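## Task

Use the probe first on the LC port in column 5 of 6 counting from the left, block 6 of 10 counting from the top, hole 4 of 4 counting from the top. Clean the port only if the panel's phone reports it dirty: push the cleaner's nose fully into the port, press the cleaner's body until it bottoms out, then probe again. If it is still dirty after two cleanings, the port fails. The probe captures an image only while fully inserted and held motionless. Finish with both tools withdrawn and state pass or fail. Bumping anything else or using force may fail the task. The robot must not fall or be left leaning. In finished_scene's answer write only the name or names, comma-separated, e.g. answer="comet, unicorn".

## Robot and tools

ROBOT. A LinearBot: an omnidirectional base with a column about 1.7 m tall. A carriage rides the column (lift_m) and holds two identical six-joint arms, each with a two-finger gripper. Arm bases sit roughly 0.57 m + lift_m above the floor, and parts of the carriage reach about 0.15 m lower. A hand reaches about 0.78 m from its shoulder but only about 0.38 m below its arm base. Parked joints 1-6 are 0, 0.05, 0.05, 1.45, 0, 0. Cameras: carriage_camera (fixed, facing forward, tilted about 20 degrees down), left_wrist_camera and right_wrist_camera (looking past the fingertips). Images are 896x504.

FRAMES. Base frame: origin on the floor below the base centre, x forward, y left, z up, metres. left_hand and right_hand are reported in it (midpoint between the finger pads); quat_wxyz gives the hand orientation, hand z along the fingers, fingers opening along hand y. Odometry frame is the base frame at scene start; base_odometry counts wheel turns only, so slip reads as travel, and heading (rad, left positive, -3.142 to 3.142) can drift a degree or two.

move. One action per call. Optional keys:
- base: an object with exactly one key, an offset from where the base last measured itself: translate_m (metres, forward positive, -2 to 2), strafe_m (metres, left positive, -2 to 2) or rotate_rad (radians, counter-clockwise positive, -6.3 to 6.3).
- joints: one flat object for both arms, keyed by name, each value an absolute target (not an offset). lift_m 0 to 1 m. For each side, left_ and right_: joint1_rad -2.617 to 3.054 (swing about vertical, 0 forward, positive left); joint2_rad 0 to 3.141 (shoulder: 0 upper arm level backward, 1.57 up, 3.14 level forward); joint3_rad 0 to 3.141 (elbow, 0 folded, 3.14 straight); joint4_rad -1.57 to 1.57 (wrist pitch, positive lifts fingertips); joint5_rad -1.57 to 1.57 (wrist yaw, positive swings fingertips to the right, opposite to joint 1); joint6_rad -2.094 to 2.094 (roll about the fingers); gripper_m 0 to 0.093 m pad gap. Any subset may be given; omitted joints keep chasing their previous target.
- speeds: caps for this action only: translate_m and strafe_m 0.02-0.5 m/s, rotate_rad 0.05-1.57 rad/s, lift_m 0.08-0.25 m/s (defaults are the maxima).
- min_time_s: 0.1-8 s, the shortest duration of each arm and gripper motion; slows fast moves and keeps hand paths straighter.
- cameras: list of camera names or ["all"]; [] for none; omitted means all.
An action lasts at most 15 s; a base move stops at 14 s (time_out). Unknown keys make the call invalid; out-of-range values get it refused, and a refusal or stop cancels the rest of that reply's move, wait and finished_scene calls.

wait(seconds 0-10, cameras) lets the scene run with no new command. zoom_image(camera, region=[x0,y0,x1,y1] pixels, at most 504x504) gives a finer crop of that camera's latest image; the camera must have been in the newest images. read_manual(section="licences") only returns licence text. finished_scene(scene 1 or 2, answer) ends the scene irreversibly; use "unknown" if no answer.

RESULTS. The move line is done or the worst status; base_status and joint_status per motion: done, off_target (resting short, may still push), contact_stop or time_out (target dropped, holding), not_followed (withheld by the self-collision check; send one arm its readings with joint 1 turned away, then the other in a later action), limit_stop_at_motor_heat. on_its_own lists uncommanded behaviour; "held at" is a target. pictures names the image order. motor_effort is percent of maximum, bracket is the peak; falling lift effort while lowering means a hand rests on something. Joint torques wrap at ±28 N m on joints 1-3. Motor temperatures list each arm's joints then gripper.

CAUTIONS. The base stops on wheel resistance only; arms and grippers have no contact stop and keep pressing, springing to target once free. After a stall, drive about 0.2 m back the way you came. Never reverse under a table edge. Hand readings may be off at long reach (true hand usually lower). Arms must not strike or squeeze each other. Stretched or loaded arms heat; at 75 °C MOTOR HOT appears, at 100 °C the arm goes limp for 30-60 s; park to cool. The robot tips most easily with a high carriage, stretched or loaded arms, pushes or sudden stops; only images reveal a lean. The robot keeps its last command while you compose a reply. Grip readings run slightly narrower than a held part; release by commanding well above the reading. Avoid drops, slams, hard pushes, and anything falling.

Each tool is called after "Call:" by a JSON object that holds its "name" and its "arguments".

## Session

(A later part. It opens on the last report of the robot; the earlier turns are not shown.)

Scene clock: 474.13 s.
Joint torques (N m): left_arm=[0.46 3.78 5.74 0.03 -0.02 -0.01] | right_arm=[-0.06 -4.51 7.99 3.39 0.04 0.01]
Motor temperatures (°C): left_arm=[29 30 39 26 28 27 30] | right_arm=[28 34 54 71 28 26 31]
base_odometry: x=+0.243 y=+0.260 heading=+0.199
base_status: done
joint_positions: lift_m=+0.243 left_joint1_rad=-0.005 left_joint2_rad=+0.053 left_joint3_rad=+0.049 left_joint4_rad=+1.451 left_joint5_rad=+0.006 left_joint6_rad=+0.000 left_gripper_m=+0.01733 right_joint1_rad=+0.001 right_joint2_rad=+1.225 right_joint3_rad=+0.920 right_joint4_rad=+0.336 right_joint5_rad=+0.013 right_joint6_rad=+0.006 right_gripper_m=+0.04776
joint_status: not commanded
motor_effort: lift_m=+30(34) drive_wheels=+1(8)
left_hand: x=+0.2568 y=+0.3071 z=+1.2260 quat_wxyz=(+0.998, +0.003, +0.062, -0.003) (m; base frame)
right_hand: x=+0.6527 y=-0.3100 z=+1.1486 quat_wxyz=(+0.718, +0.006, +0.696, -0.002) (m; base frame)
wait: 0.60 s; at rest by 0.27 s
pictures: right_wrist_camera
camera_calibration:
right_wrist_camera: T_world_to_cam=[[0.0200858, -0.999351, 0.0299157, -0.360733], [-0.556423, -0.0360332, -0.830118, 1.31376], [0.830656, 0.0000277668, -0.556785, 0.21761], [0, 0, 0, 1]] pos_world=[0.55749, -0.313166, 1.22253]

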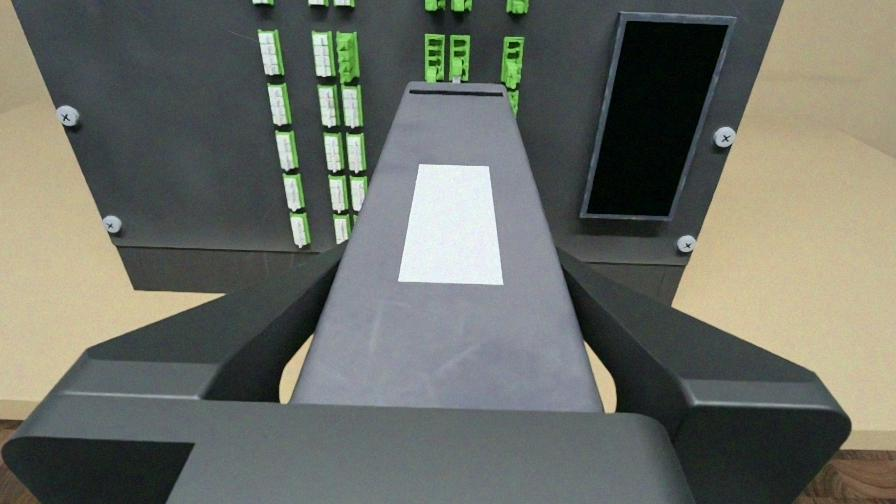

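Call:
{"name": "move", "arguments": {"base": {"translate_m": 0.003}, "speeds": {"translate_m": 0.02}, "cameras": []}}

Call:
{"name": "wait", "arguments": {"seconds": 0.5, "cameras": ["right_wrist_camera"]}}

Call:
{"name": "zoom_image", "arguments": {"camera": "right_wrist_camera", "region": [446, 62, 470, 86]}}

Scene clock: 480.67 s.
Joint torques (N m): left_arm=[0.46 3.69 5.71 0.07 -0.02 -0.01] | right_arm=[-0.06 -4.45 8.01 3.39 0.03 0.01]
Motor temperatures (°C): left_arm=[29 30 39 26 28 27 30] | right_arm=[28 34 54 72 28 26 31]
move: done
base_odometry: x=+0.246 y=+0.260 heading=+0.199
base_status: done
joint_positions: lift_m=+0.243 left_joint1_rad=-0.005 left_joint2_rad=+0.053 left_joint3_rad=+0.049 left_joint4_rad=+1.450 left_joint5_rad=+0.006 left_joint6_rad=+0.000 left_gripper_m=+0.01733 right_joint1_rad=+0.001 right_joint2_rad=+1.225 right_joint3_rad=+0.920 right_joint4_rad=+0.336 right_joint5_rad=+0.013 right_joint6_rad=+0.006 right_gripper_m=+0.04776
joint_status: not commanded
motor_effort: lift_m=+34(34) drive_wheels=-1(8)
left_hand: x=+0.2570 y=+0.3071 z=+1.2260 quat_wxyz=(+0.998, +0.003, +0.063, -0.003) (m; base frame)
right_hand: x=+0.6527 y=-0.3100 z=+1.1486 quat_wxyz=(+0.718, +0.006, +0.696, -0.002) (m; base frame)
pictures: none
No camera images: "cameras" was empty.

Scene clock: 481.17 s.
Joint torques (N m): left_arm=[0.47 3.77 5.65 0.04 -0.01 -0.02] | right_arm=[-0.06 -4.45 8.01 3.4 0.04 0.01]
Motor temperatures (°C): left_arm=[29 30 39 26 28 27 30] | right_arm=[28 34 54 72 28 26 31]
base_odometry: x=+0.246 y=+0.260 heading=+0.199
base_status: done
joint_positions: lift_m=+0.243 left_joint1_rad=-0.005 left_joint2_rad=+0.053 left_joint3_rad=+0.049 left_joint4_rad=+1.450 left_joint5_rad=+0.006 left_joint6_rad=+0.000 left_gripper_m=+0.01733 right_joint1_rad=+0.001 right_joint2_rad=+1.225 right_joint3_rad=+0.920 right_joint4_rad=+0.336 right_joint5_rad=+0.013 right_joint6_rad=+0.006 right_gripper_m=+0.04776
joint_status: not commanded
motor_effort: lift_m=+31(34) drive_wheels=+1(8)
left_hand: x=+0.2570 y=+0.3071 z=+1.2260 quat_wxyz=(+0.998, +0.003, +0.063, -0.003) (m; base frame)
right_hand: x=+0.6527 y=-0.3100 z=+1.1486 quat_wxyz=(+0.718, +0.006, +0.696, -0.002) (m; base frame)
wait: 0.50 s; at rest by 0.27 s
pictures: right_wrist_camera
camera_calibration:
right_wrist_camera: T_world_to_cam=[[0.0200858, -0.999351, 0.0299157, -0.360733], [-0.556423, -0.0360332, -0.830118, 1.31376], [0.830656, 0.0000277668, -0.556785, 0.21761], [0, 0, 0, 1]] pos_world=[0.55749, -0.313166, 1.22253]

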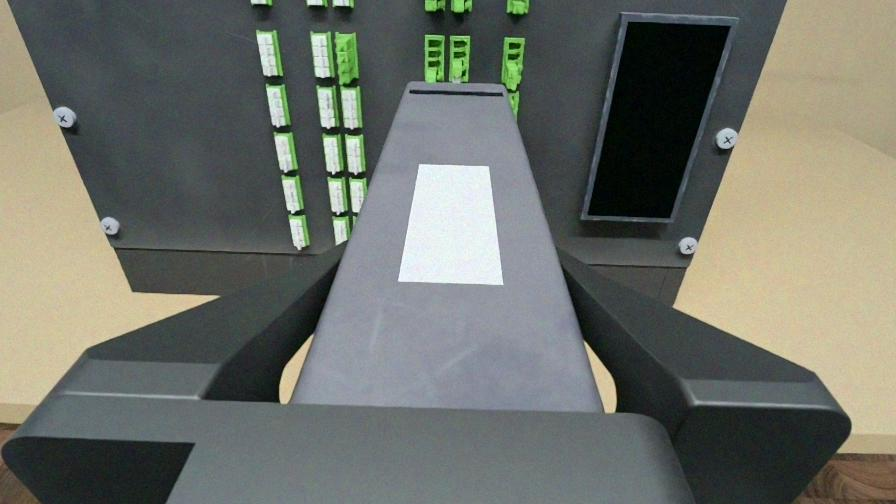

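Scaled by 21.000 from the camera's 896x504 image, which has a finer 1280x720 frame.

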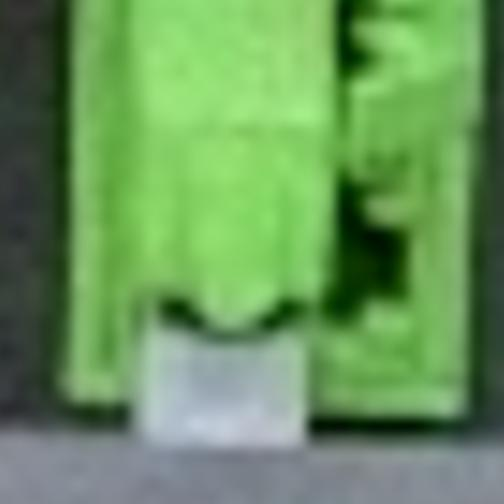

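Call:
{"name": "move", "arguments": {"base": {"translate_m": 0.003}, "speeds": {"translate_m": 0.02}, "cameras": []}}

Call:
{"name": "wait", "arguments": {"seconds": 0.5, "cameras": ["right_wrist_camera"]}}

Call:
{"name": "zoom_image", "arguments": {"camera": "right_wrist_camera", "region": [446, 62, 470, 86]}}

Scene clock: 488.00 s.
Joint torques (N m): left_arm=[0.44 3.82 5.76 0.08 -0.02 -0.01] | right_arm=[-0.05 -4.49 7.99 3.4 0.04 0.01]
Motor temperatures (°C): left_arm=[29 30 39 26 28 27 30] | right_arm=[28 34 54 72 28 26 31]
move: done
base_odometry: x=+0.249 y=+0.261 heading=+0.199
base_status: done
joint_positions: lift_m=+0.243 left_joint1_rad=-0.005 left_joint2_rad=+0.053 left_joint3_rad=+0.049 left_joint4_rad=+1.450 left_joint5_rad=+0.006 left_joint6_rad=+0.000 left_gripper_m=+0.01733 right_joint1_rad=+0.001 right_joint2_rad=+1.225 right_joint3_rad=+0.920 right_joint4_rad=+0.336 right_joint5_rad=+0.013 right_joint6_rad=+0.006 right_gripper_m=+0.04776
joint_status: not commanded
motor_effort: lift_m=+32(34) drive_wheels=-1(8)
left_hand: x=+0.2571 y=+0.3071 z=+1.2260 quat_wxyz=(+0.998, +0.003, +0.063, -0.003) (m; base frame)
right_hand: x=+0.6527 y=-0.3100 z=+1.1486 quat_wxyz=(+0.718, +0.006, +0.696, -0.002) (m; base frame)
pictures: none
No camera images: "cameras" was empty.

Scene clock: 488.50 s.
Joint torques (N m): left_arm=[0.44 3.77 5.83 0.01 -0.01 -0.02] | right_arm=[-0.08 -4.44 7.99 3.41 0.04 0.01]
Motor temperatures (°C): left_arm=[29 30 39 26 28 27 30] | right_arm=[28 34 54 72 28 26 31]
base_odometry: x=+0.249 y=+0.261 heading=+0.199
base_status: done
joint_positions: lift_m=+0.243 left_joint1_rad=-0.005 left_joint2_rad=+0.053 left_joint3_rad=+0.049 left_joint4_rad=+1.450 left_joint5_rad=+0.006 left_joint6_rad=+0.000 left_gripper_m=+0.01733 right_joint1_rad=+0.001 right_joint2_rad=+1.225 right_joint3_rad=+0.920 right_joint4_rad=+0.336 right_joint5_rad=+0.013 right_joint6_rad=+0.006 right_gripper_m=+0.04776
joint_status: not commanded
motor_effort: lift_m=+31(34) drive_wheels=+1(8)
left_hand: x=+0.2571 y=+0.3071 z=+1.2260 quat_wxyz=(+0.998, +0.003, +0.063, -0.003) (m; base frame)
right_hand: x=+0.6527 y=-0.3100 z=+1.1486 quat_wxyz=(+0.718, +0.006, +0.696, -0.002) (m; base frame)
wait: 0.50 s; at rest by 0.27 s
pictures: right_wrist_camera
camera_calibration:
right_wrist_camera: T_world_to_cam=[[0.0200858, -0.999351, 0.0299157, -0.360733], [-0.556423, -0.0360332, -0.830118, 1.31376], [0.830656, 0.0000277668, -0.556785, 0.21761], [0, 0, 0, 1]] pos_world=[0.55749, -0.313166, 1.22253]

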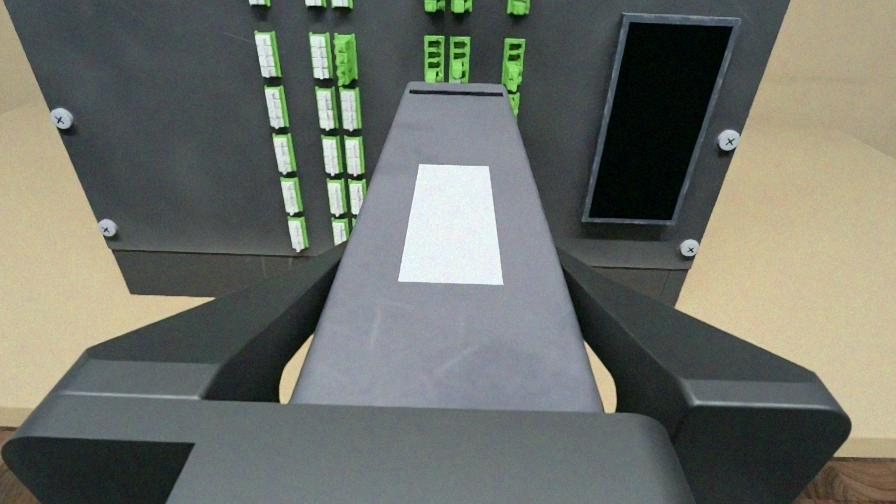

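Scaled by 21.000 from the camera's 896x504 image, which has a finer 1280x720 frame.

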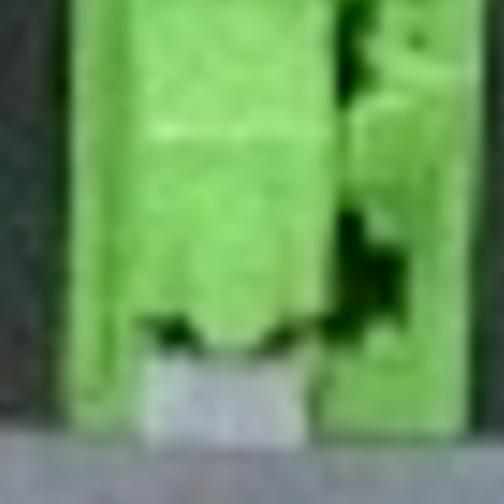

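Call:
{"name": "move", "arguments": {"base": {"translate_m": 0.002}, "speeds": {"translate_m": 0.02}, "cameras": []}}

Call:
{"name": "wait", "arguments": {"seconds": 1.2, "cameras": ["right_wrist_camera"]}}

Scene clock: 492.03 s.
Joint torques (N m): left_arm=[0.44 3.71 5.7 0.02 -0.01 -0.02] | right_arm=[-0.06 -4.52 8.02 3.41 0.04 0.01]
Motor temperatures (°C): left_arm=[29 30 39 26 28 27 30] | right_arm=[28 34 54 72 28 26 31]
move: done
base_odometry: x=+0.251 y=+0.261 heading=+0.199
base_status: done
joint_positions: lift_m=+0.243 left_joint1_rad=-0.005 left_joint2_rad=+0.053 left_joint3_rad=+0.049 left_joint4_rad=+1.451 left_joint5_rad=+0.006 left_joint6_rad=+0.000 left_gripper_m=+0.01733 right_joint1_rad=+0.001 right_joint2_rad=+1.225 right_joint3_rad=+0.920 right_joint4_rad=+0.336 right_joint5_rad=+0.013 right_joint6_rad=+0.006 right_gripper_m=+0.04776
joint_status: not commanded
motor_effort: lift_m=+26(35) drive_wheels=+1(8)
left_hand: x=+0.2569 y=+0.3071 z=+1.2260 quat_wxyz=(+0.998, +0.003, +0.062, -0.003) (m; base frame)
right_hand: x=+0.6527 y=-0.3100 z=+1.1486 quat_wxyz=(+0.718, +0.006, +0.696, -0.002) (m; base frame)
pictures: none
No camera images: "cameras" was empty.

Scene clock: 493.23 s.
Joint torques (N m): left_arm=[0.46 3.78 5.71 0.06 -0.02 -0.01] | right_arm=[-0.08 -4.44 7.98 3.4 0.04 0.02]
Motor temperatures (°C): left_arm=[29 30 39 26 28 27 30] | right_arm=[28 34 54 72 28 26 31]
base_odometry: x=+0.251 y=+0.261 heading=+0.199
base_status: done
joint_positions: lift_m=+0.243 left_joint1_rad=-0.005 left_joint2_rad=+0.053 left_joint3_rad=+0.049 left_joint4_rad=+1.451 left_joint5_rad=+0.006 left_joint6_rad=+0.000 left_gripper_m=+0.01733 right_joint1_rad=+0.001 right_joint2_rad=+1.225 right_joint3_rad=+0.920 right_joint4_rad=+0.336 right_joint5_rad=+0.013 right_joint6_rad=+0.006 right_gripper_m=+0.04776
joint_status: not commanded
motor_effort: lift_m=+30(35) drive_wheels=+1(8)
left_hand: x=+0.2569 y=+0.3071 z=+1.2260 quat_wxyz=(+0.998, +0.003, +0.062, -0.003) (m; base frame)
right_hand: x=+0.6527 y=-0.3100 z=+1.1486 quat_wxyz=(+0.718, +0.006, +0.696, -0.002) (m; base frame)
wait: 1.20 s; at rest by 0.27 s
pictures: right_wrist_camera
camera_calibration:
right_wrist_camera: T_world_to_cam=[[0.0200858, -0.999351, 0.0299157, -0.360733], [-0.556423, -0.0360332, -0.830118, 1.31376], [0.830656, 0.0000277668, -0.556785, 0.21761], [0, 0, 0, 1]] pos_world=[0.55749, -0.313166, 1.22253]

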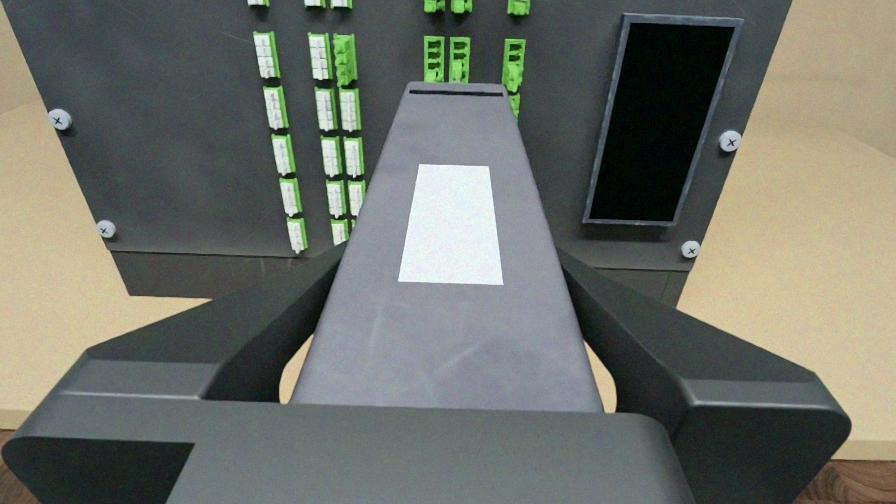

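Call:
{"name": "move", "arguments": {"base": {"translate_m": 0.0015}, "speeds": {"translate_m": 0.02}, "cameras": []}}

Call:
{"name": "wait", "arguments": {"seconds": 1.2, "cameras": ["right_wrist_camera"]}}

Scene clock: 496.57 s.
Joint torques (N m): left_arm=[0.47 3.78 5.87 0.02 -0.01 -0.02] | right_arm=[-0.08 -4.48 8.06 3.38 0.05 0.01]
Motor temperatures (°C): left_arm=[29 30 39 26 28 27 30] | right_arm=[28 34 54 72 28 26 31]
move: done
base_odometry: x=+0.252 y=+0.261 heading=+0.199
base_status: done
joint_positions: lift_m=+0.243 left_joint1_rad=-0.005 left_joint2_rad=+0.053 left_joint3_rad=+0.049 left_joint4_rad=+1.451 left_joint5_rad=+0.006 left_joint6_rad=+0.000 left_gripper_m=+0.01733 right_joint1_rad=+0.001 right_joint2_rad=+1.225 right_joint3_rad=+0.919 right_joint4_rad=+0.337 right_joint5_rad=+0.013 right_joint6_rad=+0.006 right_gripper_m=+0.04776
joint_status: not commanded
motor_effort: lift_m=+31(35) drive_wheels=-1(8)
left_hand: x=+0.2568 y=+0.3071 z=+1.2260 quat_wxyz=(+0.998, +0.003, +0.062, -0.003) (m; base frame)
right_hand: x=+0.6527 y=-0.3100 z=+1.1483 quat_wxyz=(+0.718, +0.006, +0.696, -0.002) (m; base frame)
pictures: none
No camera images: "cameras" was empty.

Scene clock: 497.77 s.
Joint torques (N m): left_arm=[0.44 3.78 5.74 0.01 -0.01 -0.02] | right_arm=[-0.08 -4.49 8.08 3.39 0.03 0.01]
Motor temperatures (°C): left_arm=[29 30 39 26 28 27 30] | right_arm=[28 34 54 72 28 26 31]
base_odometry: x=+0.252 y=+0.261 heading=+0.199
base_status: done
joint_positions: lift_m=+0.243 left_joint1_rad=-0.005 left_joint2_rad=+0.053 left_joint3_rad=+0.049 left_joint4_rad=+1.451 left_joint5_rad=+0.006 left_joint6_rad=+0.000 left_gripper_m=+0.01733 right_joint1_rad=+0.001 right_joint2_rad=+1.225 right_joint3_rad=+0.919 right_joint4_rad=+0.337 right_joint5_rad=+0.013 right_joint6_rad=+0.006 right_gripper_m=+0.04776
joint_status: not commanded
motor_effort: lift_m=+30(35) drive_wheels=+1(8)
left_hand: x=+0.2568 y=+0.3071 z=+1.2260 quat_wxyz=(+0.998, +0.003, +0.062, -0.003) (m; base frame)
right_hand: x=+0.6527 y=-0.3100 z=+1.1483 quat_wxyz=(+0.718, +0.006, +0.696, -0.002) (m; base frame)
wait: 1.20 s; at rest by 0.27 s
pictures: right_wrist_camera
camera_calibration:
right_wrist_camera: T_world_to_cam=[[0.0200858, -0.999351, 0.0299157, -0.360724], [-0.556423, -0.0360332, -0.830118, 1.31351], [0.830656, 0.0000277668, -0.556785, 0.217443], [0, 0, 0, 1]] pos_world=[0.55749, -0.313166, 1.22223]

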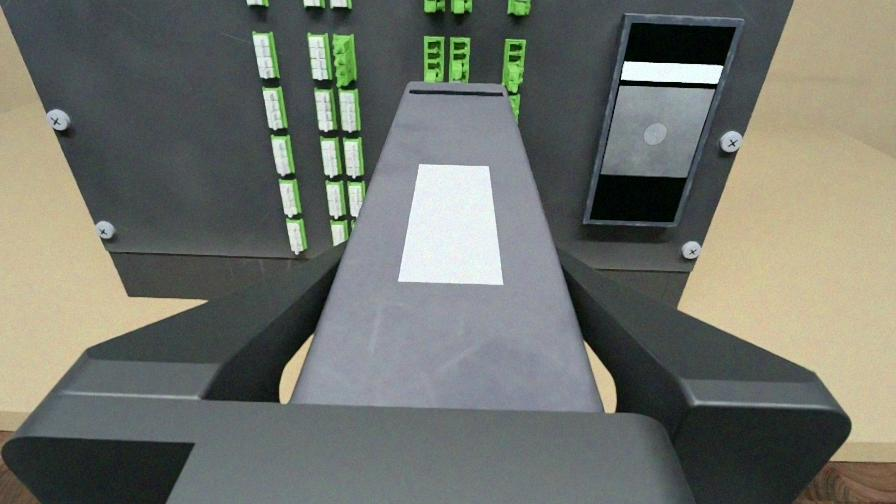

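Call:
{"name": "zoom_image", "arguments": {"camera": "right_wrist_camera", "region": [628, 106, 682, 160]}}

Call:
{"name": "zoom_image", "arguments": {"camera": "right_wrist_camera", "region": [596, 78, 722, 186]}}

Call:
{"name": "zoom_image", "arguments": {"camera": "right_wrist_camera", "region": [400, 0, 540, 120]}}

Scaled by 9.333 from the camera's 896x504 image, which has a finer 1280x720 frame.

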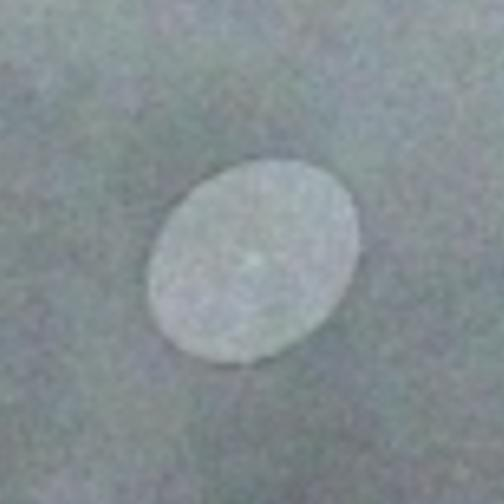

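Scaled by 4.000 from the camera's 896x504 image, which has a finer 1280x720 frame.

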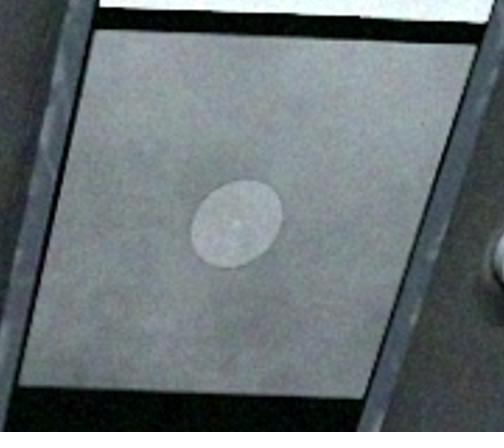

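Scaled by 3.600 from the camera's 896x504 image, which has a finer 1280x720 frame.

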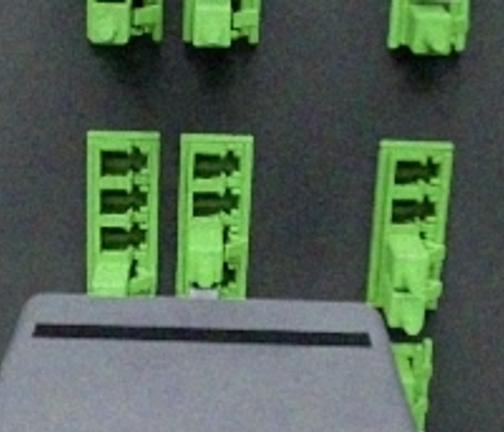

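Call:
{"name": "zoom_image", "arguments": {"camera": "right_wrist_camera", "region": [641, 120, 669, 148]}}

Call:
{"name": "zoom_image", "arguments": {"camera": "right_wrist_camera", "region": [604, 84, 664, 144]}}

Call:
{"name": "zoom_image", "arguments": {"camera": "right_wrist_camera", "region": [650, 84, 714, 148]}}

Call:
{"name": "zoom_image", "arguments": {"camera": "right_wrist_camera", "region": [600, 130, 700, 180]}}

Scaled by 18.000 from the camera's 896x504 image, which has a finer 1280x720 frame.

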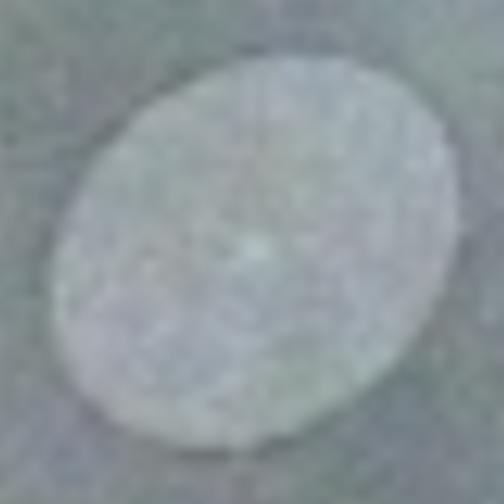

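Scaled by 8.400 from the camera's 896x504 image, which has a finer 1280x720 frame.

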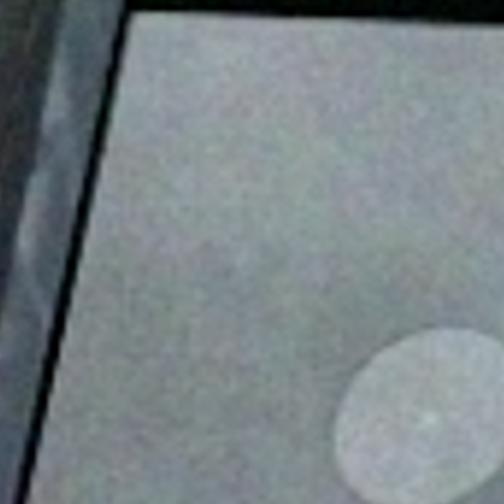

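Scaled by 7.875 from the camera's 896x504 image, which has a finer 1280x720 frame.

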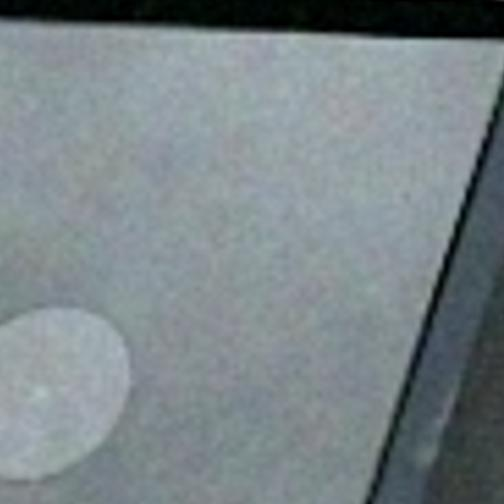

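Scaled by 5.040 from the camera's 896x504 image, which has a finer 1280x720 frame.

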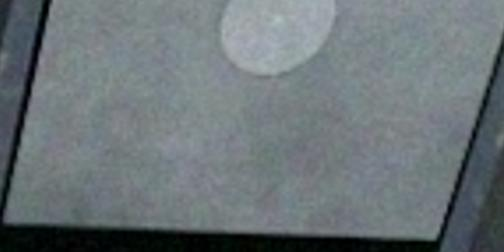

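Call:
{"name": "move", "arguments": {"base": {"translate_m": -0.03}, "speeds": {"translate_m": 0.02}, "cameras": []}}

Call:
{"name": "move", "arguments": {"base": {"translate_m": -0.15}, "speeds": {"translate_m": 0.08}, "cameras": ["right_wrist_camera"]}}

Call:
{"name": "zoom_image", "arguments": {"camera": "right_wrist_camera", "region": [400, 0, 520, 100]}}

Scene clock: 519.93 s.
Joint torques (N m): left_arm=[0.47 3.71 5.74 0.05 -0.02 -0.02] | right_arm=[-0.08 -4.51 8.1 3.39 0.03 0.01]
Motor temperatures (°C): left_arm=[29 30 39 26 28 27 30] | right_arm=[28 34 54 72 28 26 31]
move: done
base_odometry: x=+0.223 y=+0.256 heading=+0.199
base_status: done
joint_positions: lift_m=+0.243 left_joint1_rad=-0.005 left_joint2_rad=+0.053 left_joint3_rad=+0.049 left_joint4_rad=+1.451 left_joint5_rad=+0.006 left_joint6_rad=+0.000 left_gripper_m=+0.01733 right_joint1_rad=+0.001 right_joint2_rad=+1.225 right_joint3_rad=+0.919 right_joint4_rad=+0.335 right_joint5_rad=+0.013 right_joint6_rad=+0.006 right_gripper_m=+0.04776
joint_status: not commanded
motor_effort: lift_m=+25(36) drive_wheels=+2(8)
left_hand: x=+0.2569 y=+0.3071 z=+1.2260 quat_wxyz=(+0.998, +0.003, +0.062, -0.003) (m; base frame)
right_hand: x=+0.6527 y=-0.3100 z=+1.1478 quat_wxyz=(+0.717, +0.006, +0.697, -0.002) (m; base frame)
pictures: none
No camera images: "cameras" was empty.

Scene clock: 522.50 s.
Joint torques (N m): left_arm=[0.49 3.74 5.65 0.06 -0.01 -0.01] | right_arm=[-0.08 -4.45 8.09 3.41 0.04 0.01]
Motor temperatures (°C): left_arm=[29 30 39 26 28 27 30] | right_arm=[28 34 54 72 28 26 31]
move: done
base_odometry: x=+0.076 y=+0.226 heading=+0.199
base_status: done
joint_positions: lift_m=+0.243 left_joint1_rad=-0.005 left_joint2_rad=+0.053 left_joint3_rad=+0.049 left_joint4_rad=+1.450 left_joint5_rad=+0.006 left_joint6_rad=+0.000 left_gripper_m=+0.01733 right_joint1_rad=+0.001 right_joint2_rad=+1.225 right_joint3_rad=+0.919 right_joint4_rad=+0.335 right_joint5_rad=+0.013 right_joint6_rad=+0.006 right_gripper_m=+0.04776
joint_status: not commanded
motor_effort: lift_m=+33(35) drive_wheels=-1(13)
left_hand: x=+0.2572 y=+0.3071 z=+1.2260 quat_wxyz=(+0.998, +0.003, +0.063, -0.003) (m; base frame)
right_hand: x=+0.6527 y=-0.3100 z=+1.1477 quat_wxyz=(+0.717, +0.006, +0.697, -0.002) (m; base frame)
pictures: right_wrist_camera
camera_calibration:
right_wrist_camera: T_world_to_cam=[[0.0201551, -0.999351, 0.0298703, -0.360702], [-0.558332, -0.0360342, -0.828835, 1.31286], [0.829373, 0.0000277147, -0.558696, 0.220153], [0, 0, 0, 1]] pos_world=[0.557692, -0.313166, 1.22192]

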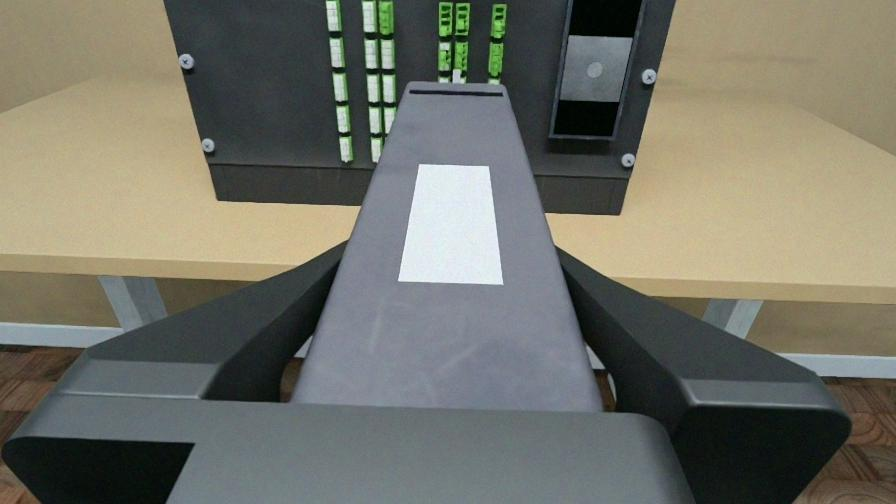

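Scaled by 4.200 from the camera's 896x504 image, which has a finer 1280x720 frame.

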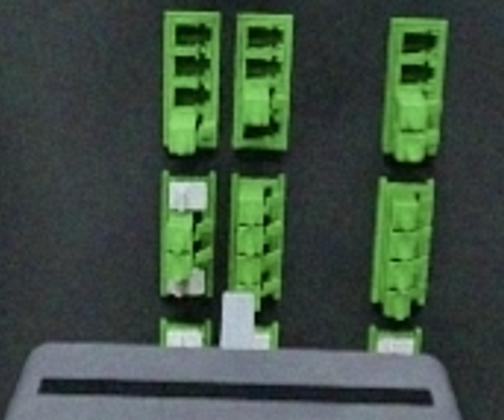

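Call:
{"name": "move", "arguments": {"joints": {"right_joint1_rad": 0, "right_joint2_rad": 0.05, "right_joint3_rad": 0.05, "right_joint4_rad": 1.45, "right_joint5_rad": 0, "right_joint6_rad": 0}, "min_time_s": 4, "cameras": ["carriage_camera"]}}

Call:
{"name": "zoom_image", "arguments": {"camera": "carriage_camera", "region": [490, 100, 620, 240]}}

Scene clock: 530.83 s.
Joint torques (N m): left_arm=[0.47 3.75 5.71 0.04 -0.02 -0.01] | right_arm=[-0.06 3.04 5.37 0.04 -0.1 -0.12]
Motor temperatures (°C): left_arm=[29 30 39 26 28 27 30] | right_arm=[28 34 54 72 28 26 31]
move: done
base_odometry: x=+0.076 y=+0.226 heading=+0.199
base_status: not commanded
joint_positions: lift_m=+0.243 left_joint1_rad=-0.005 left_joint2_rad=+0.053 left_joint3_rad=+0.049 left_joint4_rad=+1.450 left_joint5_rad=+0.006 left_joint6_rad=+0.000 left_gripper_m=+0.01733 right_joint1_rad=+0.001 right_joint2_rad=+0.063 right_joint3_rad=+0.060 right_joint4_rad=+1.437 right_joint5_rad=+0.011 right_joint6_rad=+0.006 right_gripper_m=+0.04776
joint_status: all done
motor_effort: lift_m=+32(35) drive_wheels=-1(1)
left_hand: x=+0.2572 y=+0.3071 z=+1.2260 quat_wxyz=(+0.998, +0.003, +0.063, -0.003) (m; base frame)
right_hand: x=+0.2600 y=-0.3102 z=+1.2285 quat_wxyz=(+0.998, +0.006, +0.069, +0.003) (m; base frame)
pictures: carriage_camera
camera_calibration:
carriage_camera: T_world_to_cam=[[0.0437792, -0.998787, 0.0225464, -0.031952], [-0.363853, -0.0369585, -0.930723, 1.18637], [0.930427, 0.0325427, -0.365029, 0.308748], [0, 0, 0, 1]] pos_world=[0.145796, 0.00188573, 1.21761]

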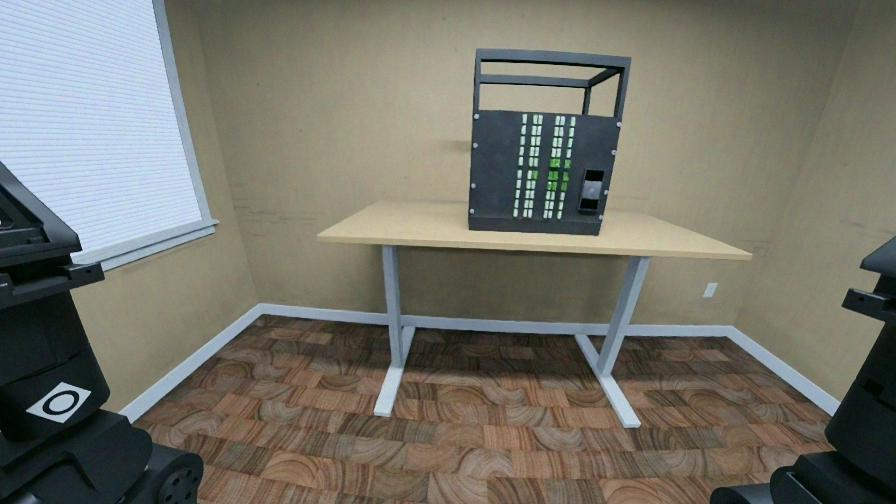

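Scaled by 3.600 from the camera's 896x504 image, which has a finer 1280x720 frame.

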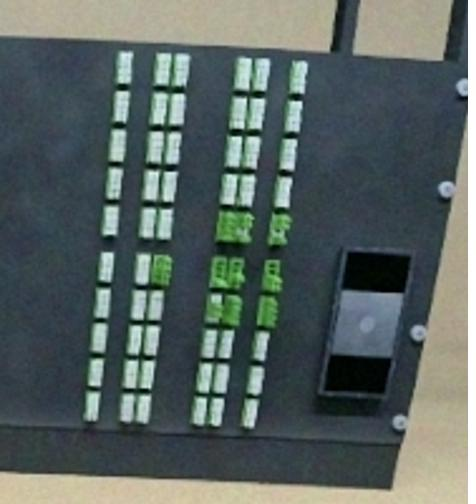

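Call:
{"name": "finished_scene", "arguments": {"scene": 2, "answer": "pass"}}

The scene is finished: the task was done.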